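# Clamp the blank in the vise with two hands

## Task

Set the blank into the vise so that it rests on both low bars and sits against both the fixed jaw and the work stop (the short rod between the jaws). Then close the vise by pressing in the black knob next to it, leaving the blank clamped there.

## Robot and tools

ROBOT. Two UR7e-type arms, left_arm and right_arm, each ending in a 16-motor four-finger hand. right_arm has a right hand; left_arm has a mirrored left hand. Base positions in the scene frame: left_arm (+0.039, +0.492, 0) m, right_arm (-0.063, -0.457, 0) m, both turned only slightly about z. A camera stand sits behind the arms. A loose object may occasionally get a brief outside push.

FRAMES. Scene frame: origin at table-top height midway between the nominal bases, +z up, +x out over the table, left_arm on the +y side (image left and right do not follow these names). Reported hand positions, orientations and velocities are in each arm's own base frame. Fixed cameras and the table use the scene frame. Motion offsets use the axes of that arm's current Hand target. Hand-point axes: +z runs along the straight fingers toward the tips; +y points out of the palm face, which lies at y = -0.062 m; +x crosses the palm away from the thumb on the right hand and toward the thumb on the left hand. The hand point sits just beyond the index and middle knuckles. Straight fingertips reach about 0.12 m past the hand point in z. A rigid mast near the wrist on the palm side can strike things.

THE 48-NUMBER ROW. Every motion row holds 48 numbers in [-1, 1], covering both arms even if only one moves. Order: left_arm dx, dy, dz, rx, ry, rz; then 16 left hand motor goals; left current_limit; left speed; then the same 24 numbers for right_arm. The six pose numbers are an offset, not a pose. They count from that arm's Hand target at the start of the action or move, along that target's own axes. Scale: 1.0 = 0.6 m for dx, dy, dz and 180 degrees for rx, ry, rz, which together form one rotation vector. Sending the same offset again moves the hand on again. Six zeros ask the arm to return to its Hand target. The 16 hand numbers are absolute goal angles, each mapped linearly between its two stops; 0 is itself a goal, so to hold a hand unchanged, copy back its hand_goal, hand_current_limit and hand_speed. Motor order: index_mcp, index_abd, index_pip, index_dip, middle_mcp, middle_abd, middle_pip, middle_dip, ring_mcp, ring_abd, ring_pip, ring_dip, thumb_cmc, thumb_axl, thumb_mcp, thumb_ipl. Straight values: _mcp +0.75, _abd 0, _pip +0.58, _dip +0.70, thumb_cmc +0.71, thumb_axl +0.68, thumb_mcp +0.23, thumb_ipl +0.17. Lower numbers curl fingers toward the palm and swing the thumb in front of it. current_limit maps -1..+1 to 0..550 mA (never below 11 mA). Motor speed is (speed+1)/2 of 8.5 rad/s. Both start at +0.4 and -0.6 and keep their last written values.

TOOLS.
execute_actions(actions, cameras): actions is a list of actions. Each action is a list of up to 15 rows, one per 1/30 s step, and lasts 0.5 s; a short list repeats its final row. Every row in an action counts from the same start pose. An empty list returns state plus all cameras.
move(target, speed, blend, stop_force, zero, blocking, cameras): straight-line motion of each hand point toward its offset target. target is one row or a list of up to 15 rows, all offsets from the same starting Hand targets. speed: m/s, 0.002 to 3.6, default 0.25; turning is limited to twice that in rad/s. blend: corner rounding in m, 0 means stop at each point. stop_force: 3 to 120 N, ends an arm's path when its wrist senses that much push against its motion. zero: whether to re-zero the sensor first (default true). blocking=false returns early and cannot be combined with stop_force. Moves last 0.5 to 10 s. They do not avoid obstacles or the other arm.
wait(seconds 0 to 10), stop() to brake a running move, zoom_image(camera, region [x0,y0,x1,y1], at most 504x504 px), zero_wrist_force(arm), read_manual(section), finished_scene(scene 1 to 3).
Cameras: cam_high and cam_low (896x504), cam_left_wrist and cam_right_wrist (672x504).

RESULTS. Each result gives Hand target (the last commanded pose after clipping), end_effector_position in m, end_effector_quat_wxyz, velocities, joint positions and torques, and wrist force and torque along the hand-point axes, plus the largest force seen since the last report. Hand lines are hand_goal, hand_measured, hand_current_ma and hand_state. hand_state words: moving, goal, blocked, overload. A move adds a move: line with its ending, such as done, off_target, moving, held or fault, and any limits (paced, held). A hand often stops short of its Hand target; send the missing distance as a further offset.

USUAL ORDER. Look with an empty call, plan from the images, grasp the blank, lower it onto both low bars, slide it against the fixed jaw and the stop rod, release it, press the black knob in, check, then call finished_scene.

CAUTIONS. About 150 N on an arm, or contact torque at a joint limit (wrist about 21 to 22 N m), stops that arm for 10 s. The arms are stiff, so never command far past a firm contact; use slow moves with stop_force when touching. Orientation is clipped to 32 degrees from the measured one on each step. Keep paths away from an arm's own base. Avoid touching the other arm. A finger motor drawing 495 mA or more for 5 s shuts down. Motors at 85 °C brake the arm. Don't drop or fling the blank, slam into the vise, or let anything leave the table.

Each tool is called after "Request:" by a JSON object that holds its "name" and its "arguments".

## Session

Request:
{"name": "execute_actions", "arguments": {"actions": []}}

Request:
{"name": "zoom_image", "arguments": {"camera": "cam_high", "region": [440, 130, 570, 260]}}

Request:
{"name": "zoom_image", "arguments": {"camera": "cam_low", "region": [320, 200, 460, 340]}}

Scene clock: 0.00 s.
left_arm: end_effector_position=(+0.6736, +0.0354, +0.3784) hand_goal=(+0.754, +0.000, +0.576, +0.696, +0.754, +0.000, +0.576, +0.696, +0.754, +0.000, +0.576, +0.696, +0.714, +0.678, +0.226, +0.168) hand_measured=(+0.754, +0.000, +0.576, +0.696, +0.754, +0.000, +0.576, +0.696, +0.754, +0.000, +0.576, +0.696, +0.714, +0.678, +0.226, +0.168) hand_current_ma=(+0, +0, +0, +0, +0, +0, +0, +0, +0, +0, +0, +0, +0, +0, +0, +0) hand_state=(goal, goal, goal, goal, goal, goal, goal, goal, goal, goal, goal, goal, goal, goal, goal, goal) hand_current_limit=0.40 hand_speed=-0.60 end_effector_quat_wxyz=(-0.029, +0.810, +0.581, +0.076) | right_arm: end_effector_position=(+0.5767, +0.7107, +0.2491) hand_goal=(+0.754, +0.000, +0.576, +0.696, +0.754, +0.000, +0.576, +0.696, +0.754, +0.000, +0.576, +0.696, +0.714, +0.678, +0.226, +0.168) hand_measured=(+0.754, +0.000, +0.576, +0.696, +0.754, +0.000, +0.576, +0.696, +0.754, +0.000, +0.576, +0.696, +0.714, +0.678, +0.226, +0.168) hand_current_ma=(+0, +0, +0, +0, +0, +0, +0, +0, +0, +0, +0, +0, +0, +0, +0, +0) hand_state=(goal, goal, goal, goal, goal, goal, goal, goal, goal, goal, goal, goal, goal, goal, goal, goal) hand_current_limit=0.40 hand_speed=-0.60 end_effector_quat_wxyz=(-0.431, +0.880, +0.008, +0.201)
Joint positions: left_arm=[3.398 -1.709 -1.427 -1.453 1.68 0.589] | right_arm=[0.689 -0.729 0.932 -2.714 -1.195 2.433]
Joint velocities: within noise
Joint torques (N m): no reading
Motor temperatures (°C): left_arm=[28 30 27 30 35 36] | right_arm=[27 27 23 29 32 33]
Wrist force (N): no reading
Wrist torque (N m): no reading
Wrist force, peak (N): no reading
Hand target: left_arm +0.6736, +0.0354, +0.3784; -0.029, +0.810, +0.581, +0.076 | right_arm +0.5767, +0.7107, +0.2491; -0.431, +0.880, +0.008, +0.201

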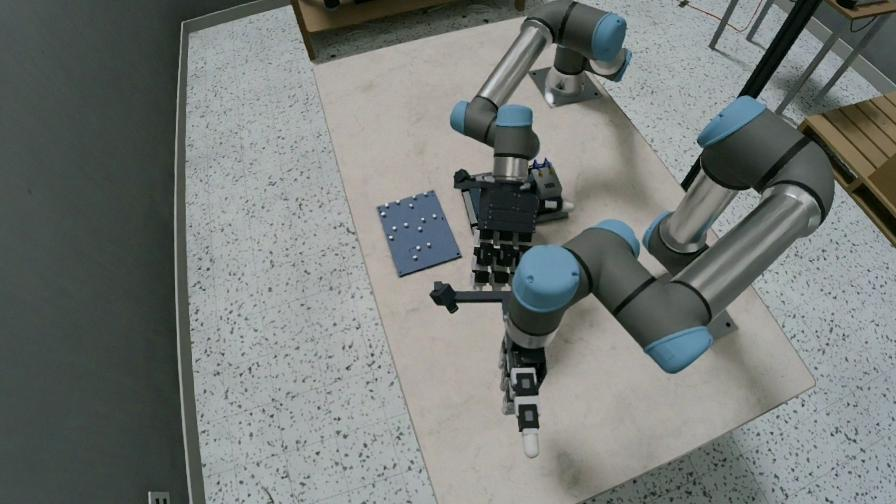

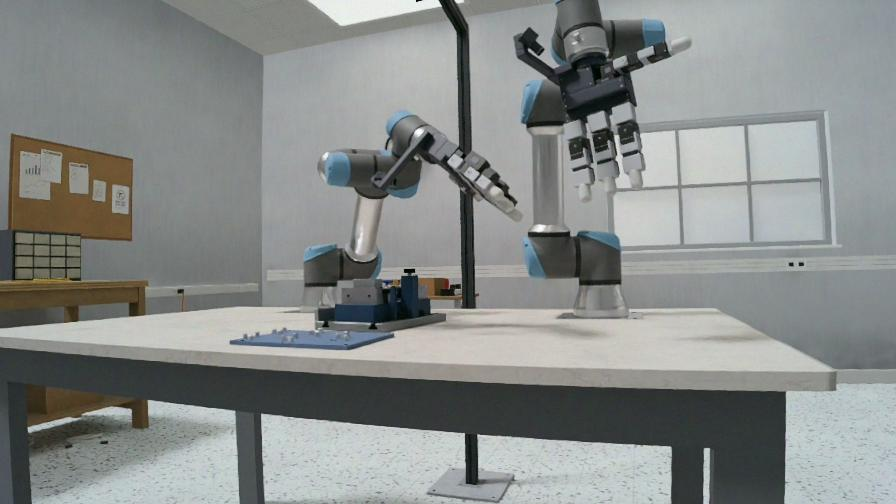

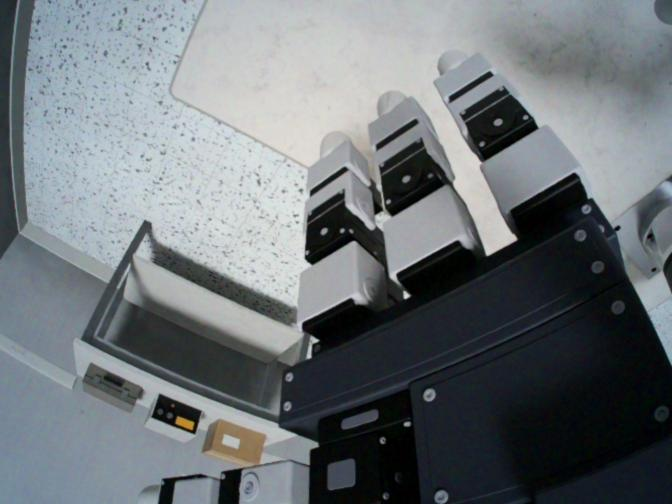

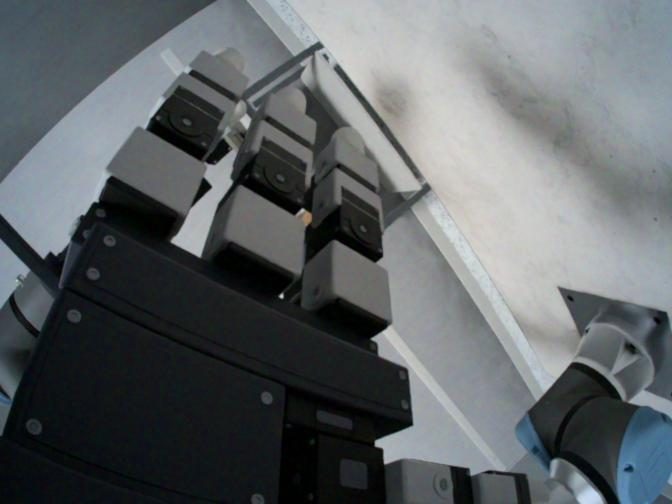

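Scaled by 3.877.

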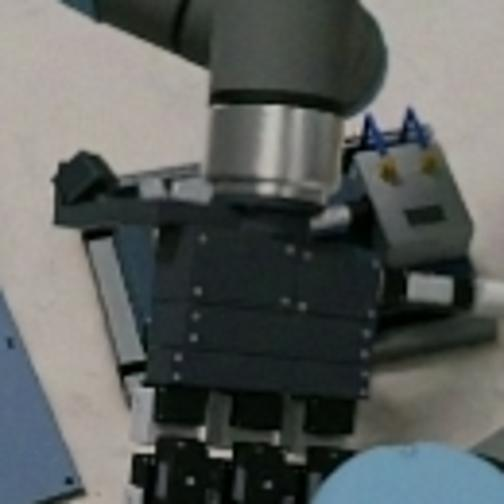

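Scaled by 3.600.

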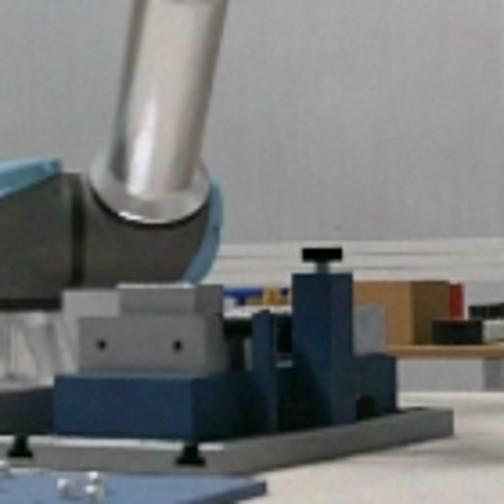

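Request:
{"name": "move", "arguments": {"target": [[-0.1612,-0.3303,-0.1098,0.0567,-0.0505,-0.299,0.98,0,0.98,0.98,0.98,0,0.98,0.98,0.754,0,0.576,0.696,0.714,0.678,0.226,0.168,0.7,-0.6,0.0673,0.0208,-0.3195,-0.1513,-0.1214,0.0387,0.754,0,0.576,0.696,0.98,0,0.98,0.98,0.98,0,0.98,0.98,0.714,0.678,0.226,0.168,0.7,-0.6],[-0.6523,-0.5092,-0.094,0.1134,-0.1009,-0.598,0.98,0,0.98,0.98,0.98,0,0.98,0.98,0.754,0,0.576,0.696,0.714,0.678,0.226,0.168,0.7,-0.6,0.03,0.412,-0.6413,-0.1513,-0.1214,0.0387,0.754,0,0.576,0.696,0.98,0,0.98,0.98,0.98,0,0.98,0.98,0.714,0.678,0.226,0.168,0.7,-0.6]], "speed": 0.4, "blend": [0.04, 0], "cameras": ["all"]}}

Request:
{"name": "zoom_image", "arguments": {"camera": "cam_right_wrist", "region": [250, 0, 450, 200]}}

Request:
{"name": "zoom_image", "arguments": {"camera": "cam_high", "region": [440, 130, 570, 260]}}

Request:
{"name": "zoom_image", "arguments": {"camera": "cam_low", "region": [320, 200, 460, 340]}}

Scene clock: 53.97 s.
left_arm: end_effector_position=(+0.2571, -0.2400, +0.3596) hand_goal=(+0.980, +0.000, +0.980, +0.980, +0.980, +0.000, +0.980, +0.980, +0.754, +0.000, +0.576, +0.696, +0.714, +0.678, +0.226, +0.168) hand_measured=(+0.970, +0.000, +0.972, +0.976, +0.970, +0.000, +0.972, +0.976, +0.752, +0.000, +0.576, +0.696, +0.714, +0.678, +0.224, +0.168) hand_current_ma=(-8, +0, -5, -2, -10, +0, -4, -1, +0, +0, +0, +0, +0, +0, -1, +0) hand_state=(goal, goal, goal, goal, goal, goal, goal, goal, goal, goal, goal, goal, goal, goal, goal, goal) hand_current_limit=0.70 hand_speed=-0.60 end_effector_quat_wxyz=(+0.000, +0.000, +0.991, -0.131) | right_arm: end_effector_position=(+0.5062, +0.2595, +0.2800) hand_goal=(+0.754, +0.000, +0.576, +0.696, +0.980, +0.000, +0.980, +0.980, +0.980, +0.000, +0.980, +0.980, +0.714, +0.678, +0.226, +0.168) hand_measured=(+0.748, +0.000, +0.576, +0.696, +0.964, +0.000, +0.974, +0.976, +0.964, +0.000, +0.972, +0.976, +0.710, +0.678, +0.224, +0.168) hand_current_ma=(-15, +0, +1, +0, -48, +0, -15, -7, -48, +0, -16, -6, -10, -1, -5, -1) hand_state=(goal, goal, goal, goal, goal, goal, goal, goal, goal, goal, goal, goal, goal, goal, goal, goal) hand_current_limit=0.70 hand_speed=-0.60 end_effector_quat_wxyz=(-0.215, +0.977, -0.011, +0.003)
Joint positions: left_arm=[2.743 -1.258 -1.817 -1.533 1.33 -1.982] | right_arm=[0.194 -1.384 1.553 -1.84 -1.149 1.809]
Joint torques (N m): left_arm=[-11.68 2.1 11.4 4.88 1.67 -1.83] | right_arm=[-8.08 -46.5 -10.37 -5.17 1.95 -1.68]
Wrist force (N): left_arm=[0.2 0.1 0.4] | right_arm=[-0.3 -0.2 0.0]
Wrist torque (N m): left_arm=[-0.05 -0.01 0.00] | right_arm=[-0.14 -0.08 0.02]
Wrist force, peak (N): left_arm=[0.7 -1.2 0.3] | right_arm=[0.2 -1.5 -0.2]
Hand target: left_arm +0.2571, -0.2400, +0.3595; +0.000, +0.000, +0.991, -0.131 | right_arm +0.5062, +0.2595, +0.2800; -0.215, +0.977, -0.011, +0.003
Off the commanded pose: left_arm 0.000 m, 0 deg | right_arm 0.000 m, 0 deg.
move: done

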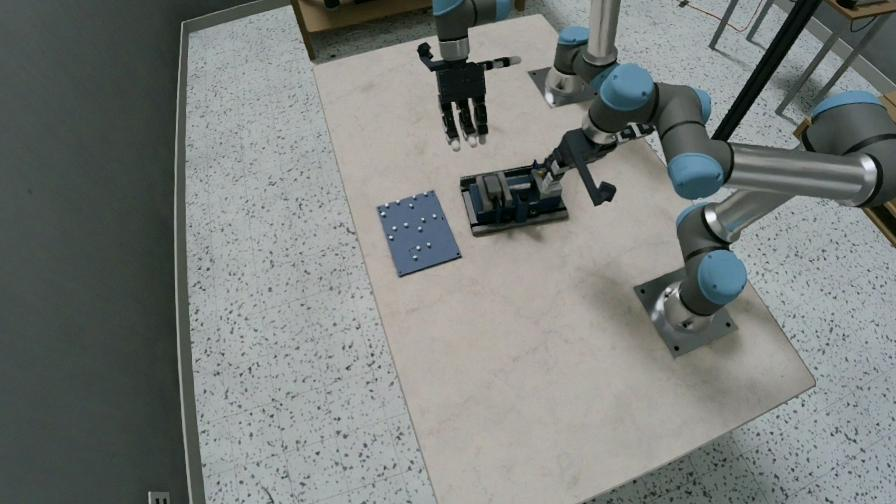

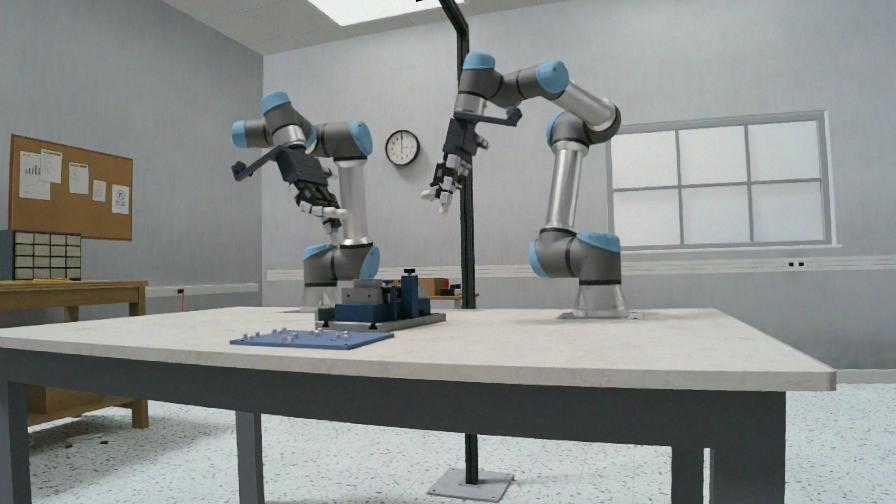

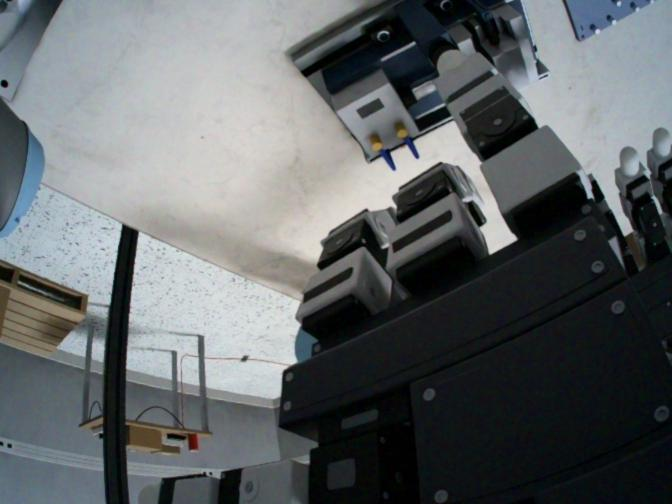

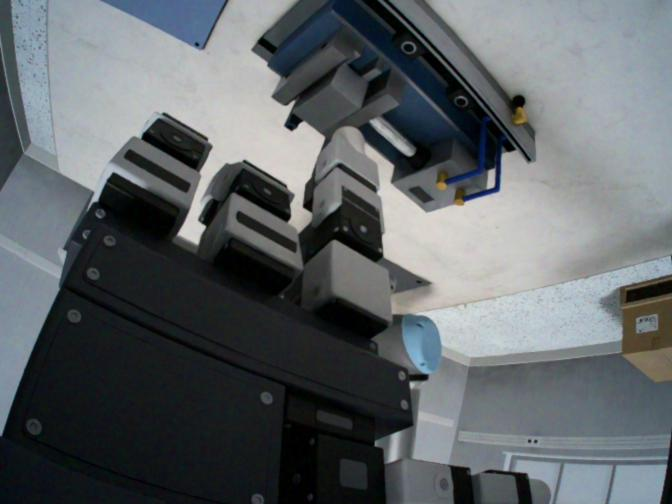

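Scaled by 2.520 from the camera's 672x504 image, which has a finer 960x720 frame.

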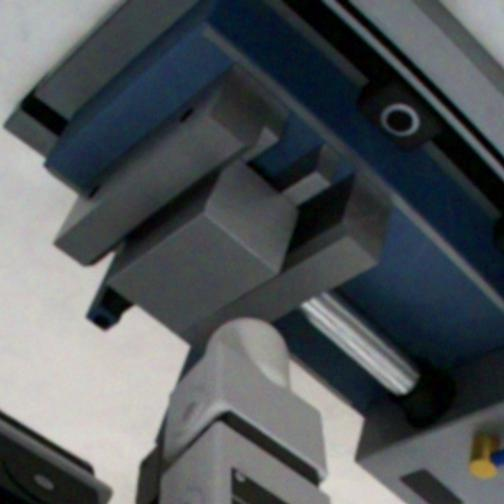

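Scaled by 3.877.

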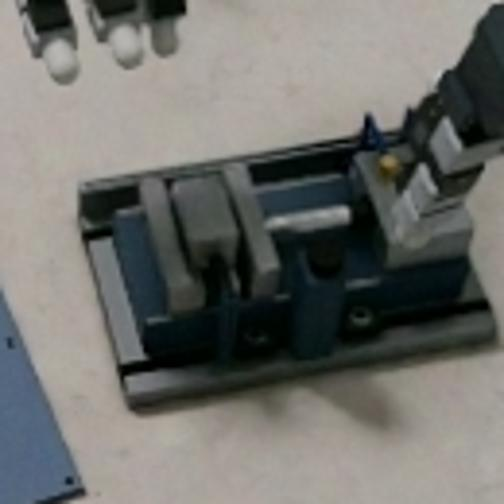

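Scaled by 3.600.

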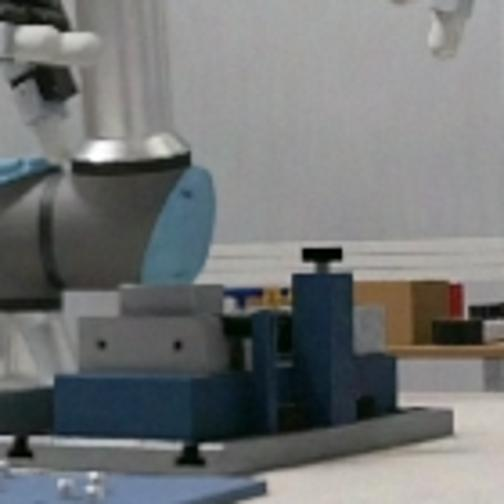

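Request:
{"name": "move", "arguments": {"target": [[0.0018,-0.1042,0.1965,0,0,0,0.98,0,0.98,0.98,0.98,0,0.98,0.98,0.754,0,0.576,0.696,0.714,0.678,0.226,0.168,0.7,-0.6,-0.0162,0.048,0.1762,0,0.0035,0.0076,0.754,0,0.576,0.696,0.98,0,0.98,0.98,0.98,0,0.98,0.98,0.714,0.678,0.226,0.168,0.7,-0.6],[0.0018,-0.1042,0.1965,0,0,0,0.98,0,0.98,0.98,0.98,0,0.98,0.98,0.754,0,0.576,0.696,0.714,0.678,0.226,0.168,0.7,-0.6,-0.0148,-0.0003,0.1986,0,0.0035,0.0076,0.754,0,0.576,0.696,0.98,0,0.98,0.98,0.98,0,0.98,0.98,0.714,0.678,0.226,0.168,0.7,-0.6]], "speed": [0.12, 0.04], "cameras": ["cam_right_wrist","cam_high","cam_low"]}}

Request:
{"name": "zoom_image", "arguments": {"camera": "cam_right_wrist", "region": [250, 0, 450, 200]}}

Request:
{"name": "zoom_image", "arguments": {"camera": "cam_low", "region": [320, 200, 460, 340]}}

Request:
{"name": "zoom_image", "arguments": {"camera": "cam_high", "region": [440, 130, 570, 260]}}

Scene clock: 92.53 s.
left_arm: end_effector_position=(+0.2560, -0.3310, +0.2619) hand_goal=(+0.980, +0.000, +0.980, +0.980, +0.980, +0.000, +0.980, +0.980, +0.754, +0.000, +0.576, +0.696, +0.714, +0.678, +0.226, +0.168) hand_measured=(+0.970, +0.000, +0.972, +0.976, +0.970, +0.000, +0.972, +0.976, +0.752, +0.000, +0.576, +0.696, +0.714, +0.678, +0.224, +0.168) hand_current_ma=(-8, +0, -5, -2, -10, +0, -4, -1, +0, +0, +0, +0, +0, +0, -1, +0) hand_state=(goal, goal, goal, goal, goal, goal, goal, goal, goal, goal, goal, goal, goal, goal, goal, goal) hand_current_limit=0.70 hand_speed=-0.60 end_effector_quat_wxyz=(+0.000, +0.000, +0.991, -0.131) | right_arm: end_effector_position=(+0.4985, +0.3097, +0.1719) hand_goal=(+0.754, +0.000, +0.576, +0.696, +0.980, +0.000, +0.980, +0.980, +0.980, +0.000, +0.980, +0.980, +0.714, +0.678, +0.226, +0.168) hand_measured=(+0.720, +0.000, +0.558, +0.690, +0.964, +0.000, +0.974, +0.976, +0.964, +0.000, +0.972, +0.976, +0.710, +0.678, +0.224, +0.168) hand_current_ma=(-119, +0, -52, -12, -48, +0, -15, -7, -47, +0, -16, -6, -10, -1, -5, -1) hand_state=(blocked, goal, goal, goal, goal, goal, goal, goal, goal, goal, goal, goal, goal, goal, goal, goal) hand_current_limit=0.70 hand_speed=-0.60 end_effector_quat_wxyz=(-0.215, +0.976, -0.024, +0.006)
Joint positions: left_arm=[2.539 -1.454 -1.929 -1.177 1.356 -2.19] | right_arm=[0.282 -1.268 1.708 -2.16 -1.163 1.932]
Joint torques (N m): left_arm=[-12.03 10.39 11.69 5.11 1.63 -2.16] | right_arm=[11.99 -25.07 -36.27 -5.48 -0.5 1.68]
Wrist force (N): left_arm=[0.5 -0.1 0.5] | right_arm=[-0.2 1.4 -1.9]
Wrist torque (N m): left_arm=[-0.08 -0.04 0.01] | right_arm=[-0.12 -0.18 -0.25]
Wrist force, peak (N): left_arm=[0.5 -0.7 1.3] | right_arm=[-0.6 1.0 -2.3]
Hand target: left_arm +0.2560, -0.3310, +0.2619; +0.000, +0.000, +0.991, -0.131 | right_arm +0.4985, +0.3098, +0.1719; -0.215, +0.976, -0.024, +0.006
Off the commanded pose: left_arm 0.000 m, 0 deg | right_arm 0.000 m, 0 deg.
move: done
Images, in order (width x height): cam_high 896x504, cam_low 896x504, cam_right_wrist 672x504.

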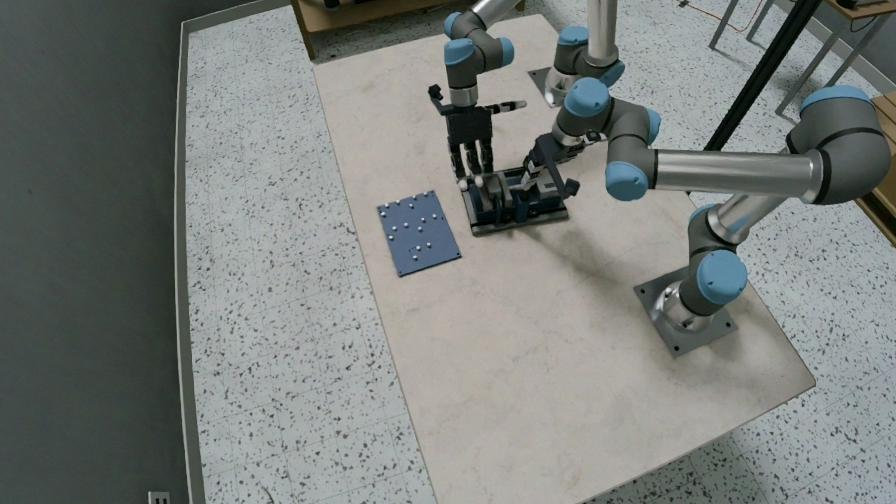

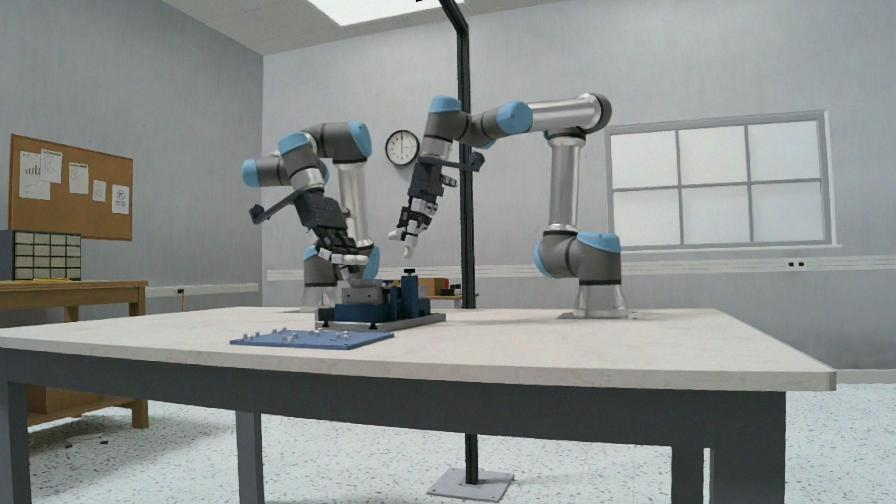

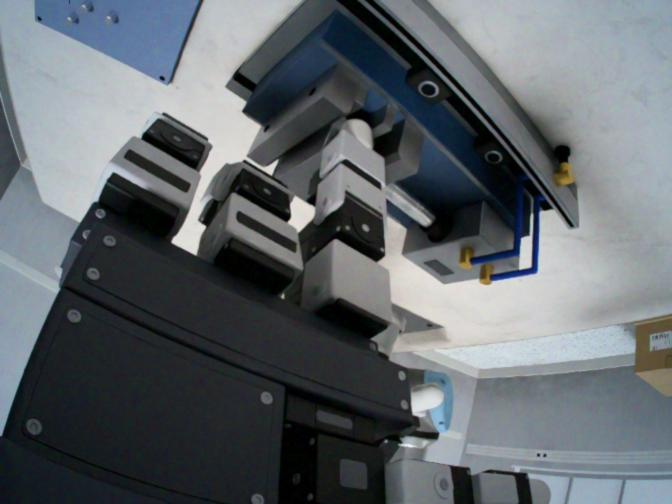

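Scaled by 2.520 from the camera's 672x504 image, which has a finer 960x720 frame.

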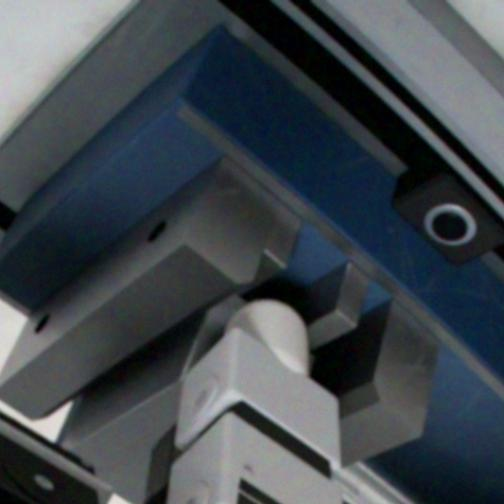

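Scaled by 3.600.

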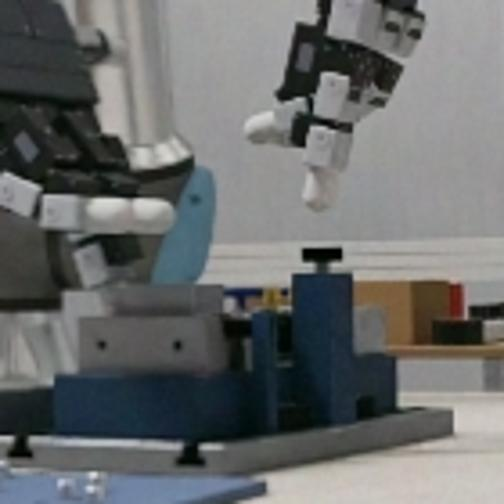

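Scaled by 3.877.

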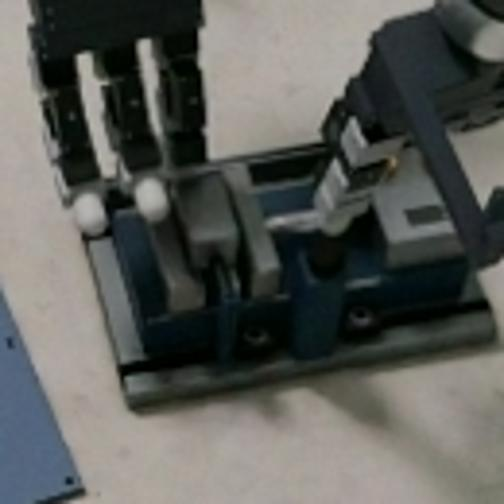

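Request:
{"name": "move", "arguments": {"target": [0,0.0065,0.0242,0,0,0,0.98,0,0.98,0.98,0.98,0,0.98,0.98,0.754,0,0.576,0.696,0.714,0.678,0.226,0.168,0.7,-0.6,0,-0.0212,0.0098,0,0,0,0.754,0,0.576,0.696,0.98,0,0.98,0.98,0.98,0,0.98,0.98,0.714,0.678,0.226,0.168,0.7,-0.6], "speed": 0.04, "cameras": ["cam_low"]}}

Request:
{"name": "zoom_image", "arguments": {"camera": "cam_low", "region": [340, 260, 420, 340]}}

Scene clock: 104.60 s.
left_arm: end_effector_position=(+0.2560, -0.3310, +0.2469) hand_goal=(+0.980, +0.000, +0.980, +0.980, +0.980, +0.000, +0.980, +0.980, +0.754, +0.000, +0.576, +0.696, +0.714, +0.678, +0.226, +0.168) hand_measured=(+0.970, +0.000, +0.972, +0.976, +0.970, +0.000, +0.972, +0.976, +0.752, +0.000, +0.576, +0.696, +0.714, +0.678, +0.224, +0.168) hand_current_ma=(-8, +0, -5, -2, -10, +0, -4, -1, +0, +0, +0, +0, +0, +0, -1, +0) hand_state=(goal, goal, goal, goal, goal, goal, goal, goal, goal, goal, goal, goal, goal, goal, goal, goal) hand_current_limit=0.70 hand_speed=-0.60 end_effector_quat_wxyz=(+0.000, +0.000, +0.991, -0.131) | right_arm: end_effector_position=(+0.4992, +0.3238, +0.1719) hand_goal=(+0.754, +0.000, +0.576, +0.696, +0.980, +0.000, +0.980, +0.980, +0.980, +0.000, +0.980, +0.980, +0.714, +0.678, +0.226, +0.168) hand_measured=(+0.670, +0.002, +0.524, +0.676, +0.964, +0.000, +0.974, +0.976, +0.964, +0.000, +0.972, +0.976, +0.710, +0.678, +0.224, +0.168) hand_current_ma=(-341, +2, -176, -54, -48, +0, -15, -7, -47, +0, -16, -6, -10, -1, -5, -1) hand_state=(blocked, goal, blocked, goal, goal, goal, goal, goal, goal, goal, goal, goal, goal, goal, goal, goal) hand_current_limit=0.70 hand_speed=-0.60 end_effector_quat_wxyz=(-0.215, +0.976, -0.024, +0.006)
Joint positions: left_arm=[2.539 -1.464 -1.96 -1.137 1.356 -2.19] | right_arm=[0.305 -1.25 1.686 -2.166 -1.166 1.957]
Joint torques (N m): left_arm=[-5.96 10.7 10.67 4.98 1.06 0.2] | right_arm=[12.86 -25.55 -37.27 -5.53 0.26 2.02]
Wrist force (N): left_arm=[0.3 0.1 0.6] | right_arm=[-0.1 3.0 -3.6]
Wrist torque (N m): left_arm=[-0.07 -0.03 0.00] | right_arm=[-0.21 -0.24 -0.29]
Wrist force, peak (N): left_arm=[0.6 -0.3 0.7] | right_arm=[-0.4 3.2 -4.3]
Hand target: left_arm +0.2560, -0.3310, +0.2468; +0.000, +0.000, +0.991, -0.131 | right_arm +0.4992, +0.3238, +0.1719; -0.215, +0.976, -0.024, +0.006
Off the commanded pose: left_arm 0.000 m, 0 deg | right_arm 0.000 m, 0 deg.
move: done
Images, in order (width x height): cam_low 896x504.

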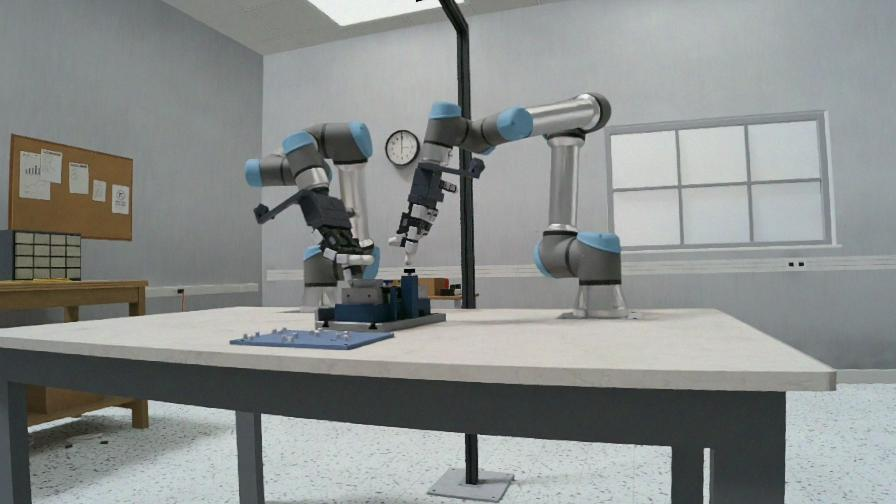

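Scaled by 6.300.

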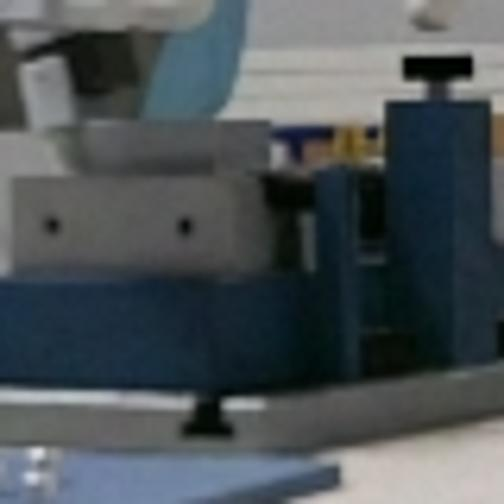

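Request:
{"name": "move", "arguments": {"target": [0,0.0013,0.0048,0,0,0,0.98,0,0.98,0.98,0.98,0,0.98,0.98,0.754,0,0.576,0.696,0.714,0.678,0.226,0.168,0.7,-0.6,0,0.068,-0.0315,0,0,0,0.754,0,0.576,0.696,0.98,0,0.98,0.98,0.98,0,0.98,0.98,0.714,0.678,0.226,0.168,0.7,-0.6], "speed": 0.1}}

Request:
{"name": "move", "arguments": {"target": [0,0.0082,0.0306,0,0,0,0.98,0,0.98,0.98,0.98,0,0.98,0.98,0.754,0,0.576,0.696,0.714,0.678,0.226,0.168,0.7,-0.6,0,0,0,0,0,0,0.754,0,0.576,0.696,0.98,0,0.98,0.98,0.98,0,0.98,0.98,0.714,0.678,0.226,0.168,0.7,-0.6], "speed": 0.025, "stop_force": 42, "cameras": ["cam_low","cam_high"]}}

Request:
{"name": "zoom_image", "arguments": {"camera": "cam_low", "region": [340, 260, 420, 340]}}

Request:
{"name": "zoom_image", "arguments": {"camera": "cam_high", "region": [440, 130, 570, 260]}}

Scene clock: 116.03 s.
left_arm: end_effector_position=(+0.2560, -0.3310, +0.2439) hand_goal=(+0.980, +0.000, +0.980, +0.980, +0.980, +0.000, +0.980, +0.980, +0.754, +0.000, +0.576, +0.696, +0.714, +0.678, +0.226, +0.168) hand_measured=(+0.970, +0.000, +0.972, +0.976, +0.970, +0.000, +0.972, +0.976, +0.752, +0.000, +0.576, +0.696, +0.714, +0.678, +0.224, +0.168) hand_current_ma=(-8, +0, -5, -2, -10, +0, -4, -1, +0, +0, +0, +0, +0, +0, -1, +0) hand_state=(goal, goal, goal, goal, goal, goal, goal, goal, goal, goal, goal, goal, goal, goal, goal, goal) hand_current_limit=0.70 hand_speed=-0.60 end_effector_quat_wxyz=(+0.000, +0.000, +0.991, -0.131) | right_arm: end_effector_position=(+0.4970, +0.2790, +0.1720) hand_goal=(+0.754, +0.000, +0.576, +0.696, +0.980, +0.000, +0.980, +0.980, +0.980, +0.000, +0.980, +0.980, +0.714, +0.678, +0.226, +0.168) hand_measured=(+0.740, +0.002, +0.570, +0.694, +0.964, +0.000, +0.974, +0.976, +0.964, +0.000, +0.972, +0.976, +0.710, +0.678, +0.224, +0.168) hand_current_ma=(-40, +3, -14, -6, -48, +0, -15, -7, -47, +0, -16, -6, -10, -1, -5, -1) hand_state=(goal, goal, goal, goal, goal, goal, goal, goal, goal, goal, goal, goal, goal, goal, goal, goal) hand_current_limit=0.70 hand_speed=-0.60 end_effector_quat_wxyz=(-0.215, +0.976, -0.024, +0.006)
Joint positions: left_arm=[2.539 -1.466 -1.966 -1.128 1.356 -2.19] | right_arm=[0.231 -1.306 1.752 -2.145 -1.156 1.877]
Joint torques (N m): left_arm=[10.65 10.97 10.63 5.13 -0.12 1.77] | right_arm=[-10.15 -49.64 -7.92 0.56 1.9 -1.67]
Wrist force (N): left_arm=[0.2 0.1 0.2] | right_arm=[0.2 -0.1 -0.3]
Wrist torque (N m): left_arm=[-0.04 -0.01 -0.02] | right_arm=[-0.12 -0.14 0.02]
Wrist force, peak (N): left_arm=[0.5 0.1 0.7] | right_arm=[-0.6 3.3 -4.4]
Hand target: left_arm +0.2560, -0.3310, +0.2439; +0.000, +0.000, +0.991, -0.131 | right_arm +0.4970, +0.2789, +0.1720; -0.215, +0.976, -0.024, +0.006
Off the commanded pose: left_arm 0.000 m, 0 deg | right_arm 0.000 m, 0 deg.
move: done

Scene clock: 117.87 s.
left_arm: end_effector_position=(+0.2561, -0.3310, +0.2297) hand_goal=(+0.980, +0.000, +0.980, +0.980, +0.980, +0.000, +0.980, +0.980, +0.754, +0.000, +0.576, +0.696, +0.714, +0.678, +0.226, +0.168) hand_measured=(+0.970, +0.000, +0.972, +0.976, +0.970, +0.000, +0.974, +0.976, +0.754, +0.034, +0.568, +0.678, +0.714, +0.678, +0.224, +0.168) hand_current_ma=(-8, +0, -5, -2, -9, +0, -4, -1, +0, +42, -5, -20, +0, +0, -1, +0) hand_state=(goal, goal, goal, goal, goal, goal, goal, goal, goal, blocked, goal, goal, goal, goal, goal, goal) hand_current_limit=0.70 hand_speed=-0.60 end_effector_quat_wxyz=(+0.000, +0.000, +0.991, -0.131) | right_arm: end_effector_position=(+0.4970, +0.2789, +0.1720) hand_goal=(+0.754, +0.000, +0.576, +0.696, +0.980, +0.000, +0.980, +0.980, +0.980, +0.000, +0.980, +0.980, +0.714, +0.678, +0.226, +0.168) hand_measured=(+0.740, +0.002, +0.570, +0.694, +0.964, +0.000, +0.974, +0.976, +0.964, +0.000, +0.972, +0.976, +0.710, +0.678, +0.224, +0.168) hand_current_ma=(-40, +3, -14, -6, -48, +0, -15, -7, -47, +0, -16, -6, -10, -1, -5, -1) hand_state=(goal, goal, goal, goal, goal, goal, goal, goal, goal, goal, goal, goal, goal, goal, goal, goal) hand_current_limit=0.70 hand_speed=-0.60 end_effector_quat_wxyz=(-0.215, +0.976, -0.024, +0.006)
Joint positions: left_arm=[2.539 -1.477 -1.995 -1.089 1.356 -2.19] | right_arm=[0.231 -1.306 1.752 -2.145 -1.156 1.877]
Joint torques (N m): left_arm=[-0.21 6.5 12.44 -4.71 -1.06 1.74] | right_arm=[-7.37 -47.41 -9.07 0.44 1.82 -1.63]
Wrist force (N): left_arm=[-0.5 -2.0 -40.5] | right_arm=[0.2 -0.4 0.1]
Wrist torque (N m): left_arm=[3.09 -2.71 0.05] | right_arm=[-0.19 -0.15 0.01]
Wrist force, peak (N): left_arm=[-0.5 -3.0 -55.3] | right_arm=[0.5 -0.7 0.0]
Hand target: left_arm +0.2561, -0.3310, +0.2297; +0.000, +0.000, +0.991, -0.131 (not the last commanded pose) | right_arm +0.4970, +0.2789, +0.1720; -0.215, +0.976, -0.024, +0.006
Off the commanded pose: left_arm 0.005 m, 0 deg | right_arm 0.000 m, 0 deg.
move: contact (left_arm)
Images, in order (width x height): cam_high 896x504, cam_low 896x504.

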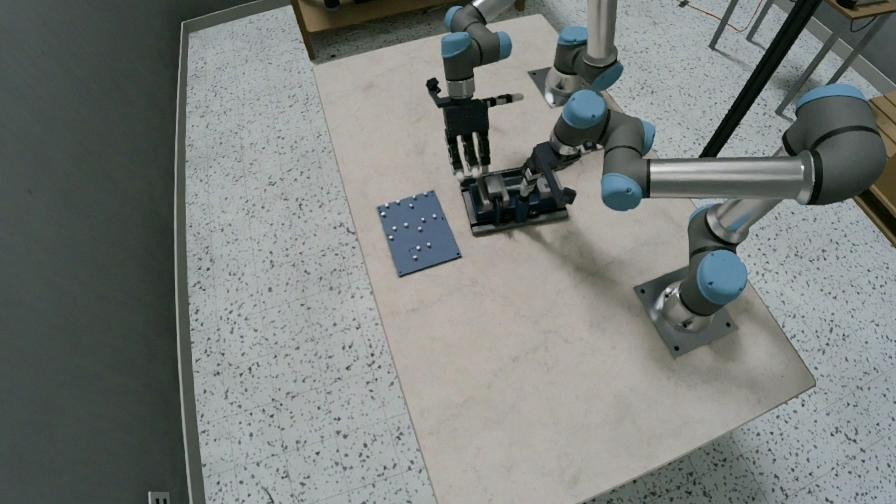

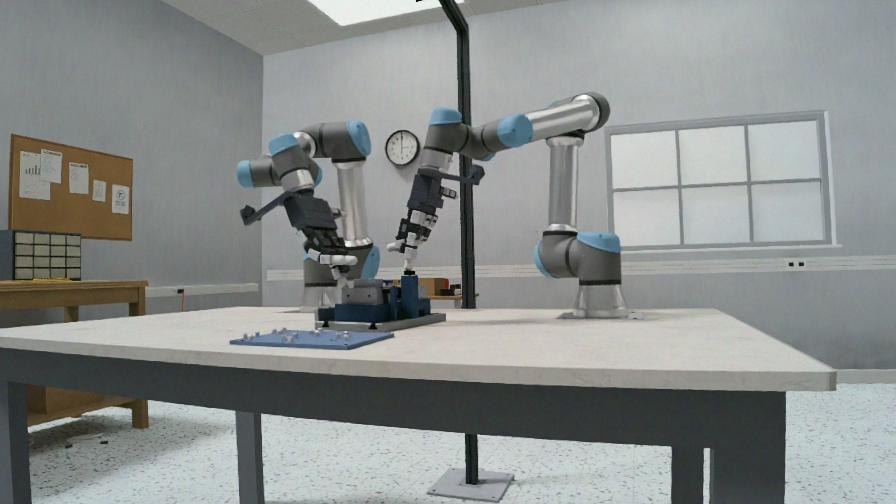

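Scaled by 6.300.

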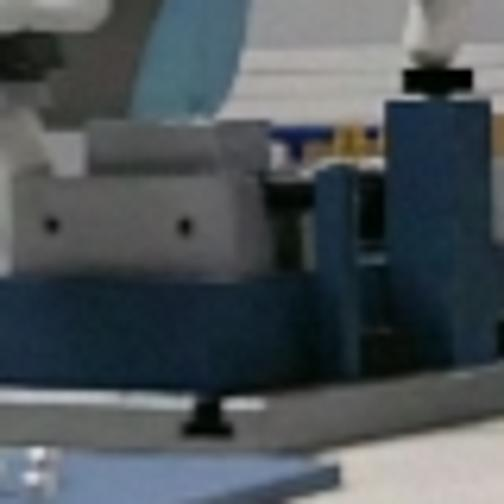

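Scaled by 3.877.

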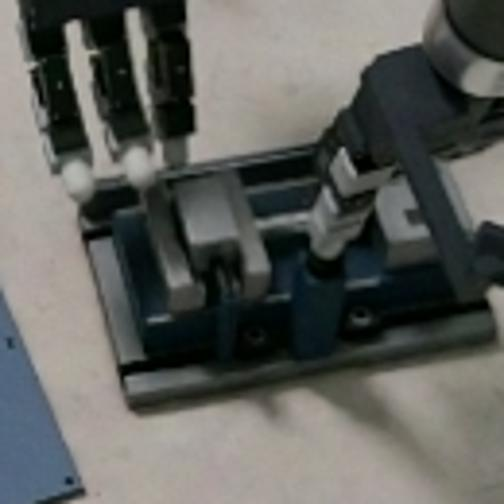

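Request:
{"name": "move", "arguments": {"target": [0,-0.013,-0.0483,0,0,0,0.98,0,0.98,0.98,0.98,0,0.98,0.98,0.754,0,0.576,0.696,0.714,0.678,0.226,0.168,0.7,-0.6,0,0.018,-0.09,0,0,0,0.754,0,0.576,0.696,0.98,0,0.98,0.98,0.98,0,0.98,0.98,0.714,0.678,0.226,0.168,0.7,-0.6], "speed": 0.15, "cameras": ["cam_low","cam_high"]}}

Request:
{"name": "zoom_image", "arguments": {"camera": "cam_low", "region": [340, 260, 420, 340]}}

Scene clock: 123.30 s.
left_arm: end_effector_position=(+0.2561, -0.3310, +0.2597) hand_goal=(+0.980, +0.000, +0.980, +0.980, +0.980, +0.000, +0.980, +0.980, +0.754, +0.000, +0.576, +0.696, +0.714, +0.678, +0.226, +0.168) hand_measured=(+0.970, +0.000, +0.972, +0.976, +0.970, +0.000, +0.974, +0.976, +0.752, +0.000, +0.574, +0.694, +0.714, +0.678, +0.224, +0.168) hand_current_ma=(-8, +0, -5, -2, -10, +0, -4, -1, +0, +0, -1, -1, +0, +0, -1, +0) hand_state=(goal, goal, goal, goal, goal, goal, goal, goal, goal, goal, goal, goal, goal, goal, goal, goal) hand_current_limit=0.70 hand_speed=-0.60 end_effector_quat_wxyz=(+0.000, +0.000, +0.991, -0.131) | right_arm: end_effector_position=(+0.4954, +0.2466, +0.2164) hand_goal=(+0.754, +0.000, +0.576, +0.696, +0.980, +0.000, +0.980, +0.980, +0.980, +0.000, +0.980, +0.980, +0.714, +0.678, +0.226, +0.168) hand_measured=(+0.740, +0.002, +0.570, +0.694, +0.964, +0.000, +0.974, +0.976, +0.964, +0.000, +0.972, +0.976, +0.710, +0.678, +0.224, +0.168) hand_current_ma=(-39, +3, -13, -6, -48, +0, -15, -7, -47, +0, -16, -6, -10, -1, -6, -1) hand_state=(goal, goal, goal, goal, goal, goal, goal, goal, goal, goal, goal, goal, goal, goal, goal, goal) hand_current_limit=0.70 hand_speed=-0.60 end_effector_quat_wxyz=(-0.215, +0.976, -0.024, +0.006)
Joint positions: left_arm=[2.539 -1.456 -1.934 -1.171 1.356 -2.19] | right_arm=[0.174 -1.384 1.721 -2.011 -1.149 1.816]
Joint torques (N m): left_arm=[-2.37 28.19 30.87 0.82 1.19 0.36] | right_arm=[-8.54 -46.45 -37.36 0.44 1.61 -1.44]
Wrist force (N): left_arm=[0.1 0.0 0.4] | right_arm=[-0.1 -0.4 0.0]
Wrist torque (N m): left_arm=[-0.05 0.01 -0.03] | right_arm=[-0.13 -0.10 0.00]
Wrist force, peak (N): left_arm=[-0.4 -2.3 -40.9] | right_arm=[0.1 -0.3 -1.0]
Hand target: left_arm +0.2561, -0.3310, +0.2597; +0.000, +0.000, +0.991, -0.131 | right_arm +0.4954, +0.2465, +0.2164; -0.215, +0.976, -0.024, +0.006
Off the commanded pose: left_arm 0.000 m, 0 deg | right_arm 0.000 m, 0 deg.
move: done
Images, in order (width x height): cam_high 896x504, cam_low 896x504.

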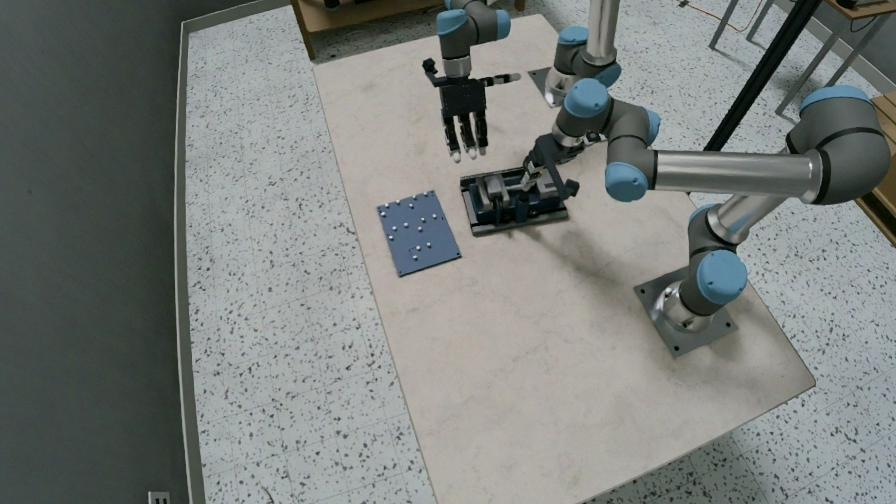

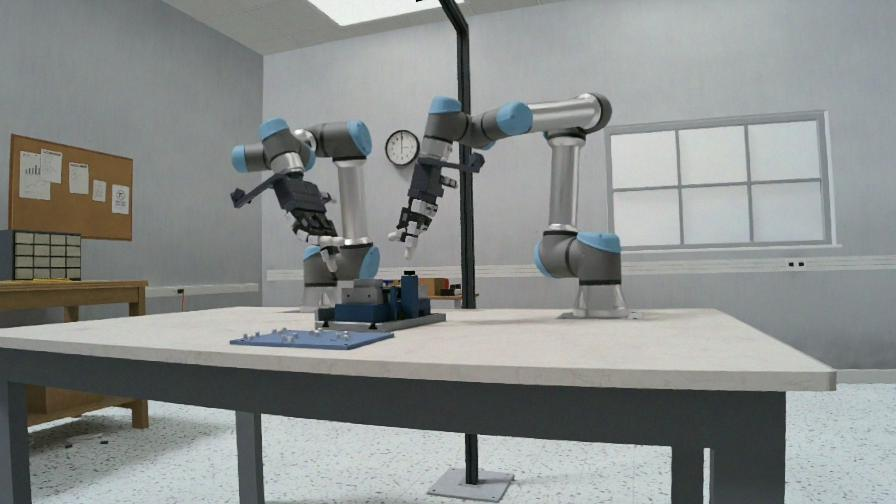

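Scaled by 6.300.

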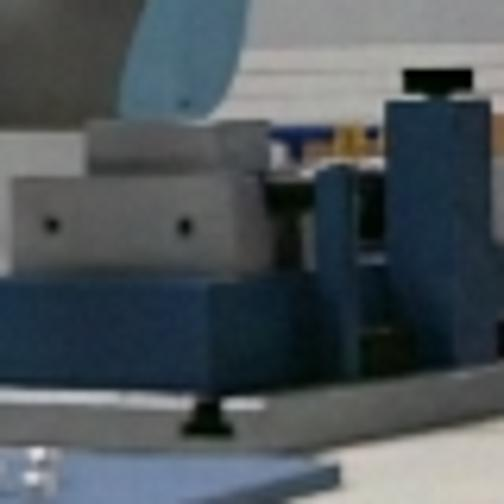

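Knob latched, blank seated against the stop.

Request:
{"name": "finished_scene", "arguments": {"scene": 3}}

The scene is finished: the task was done.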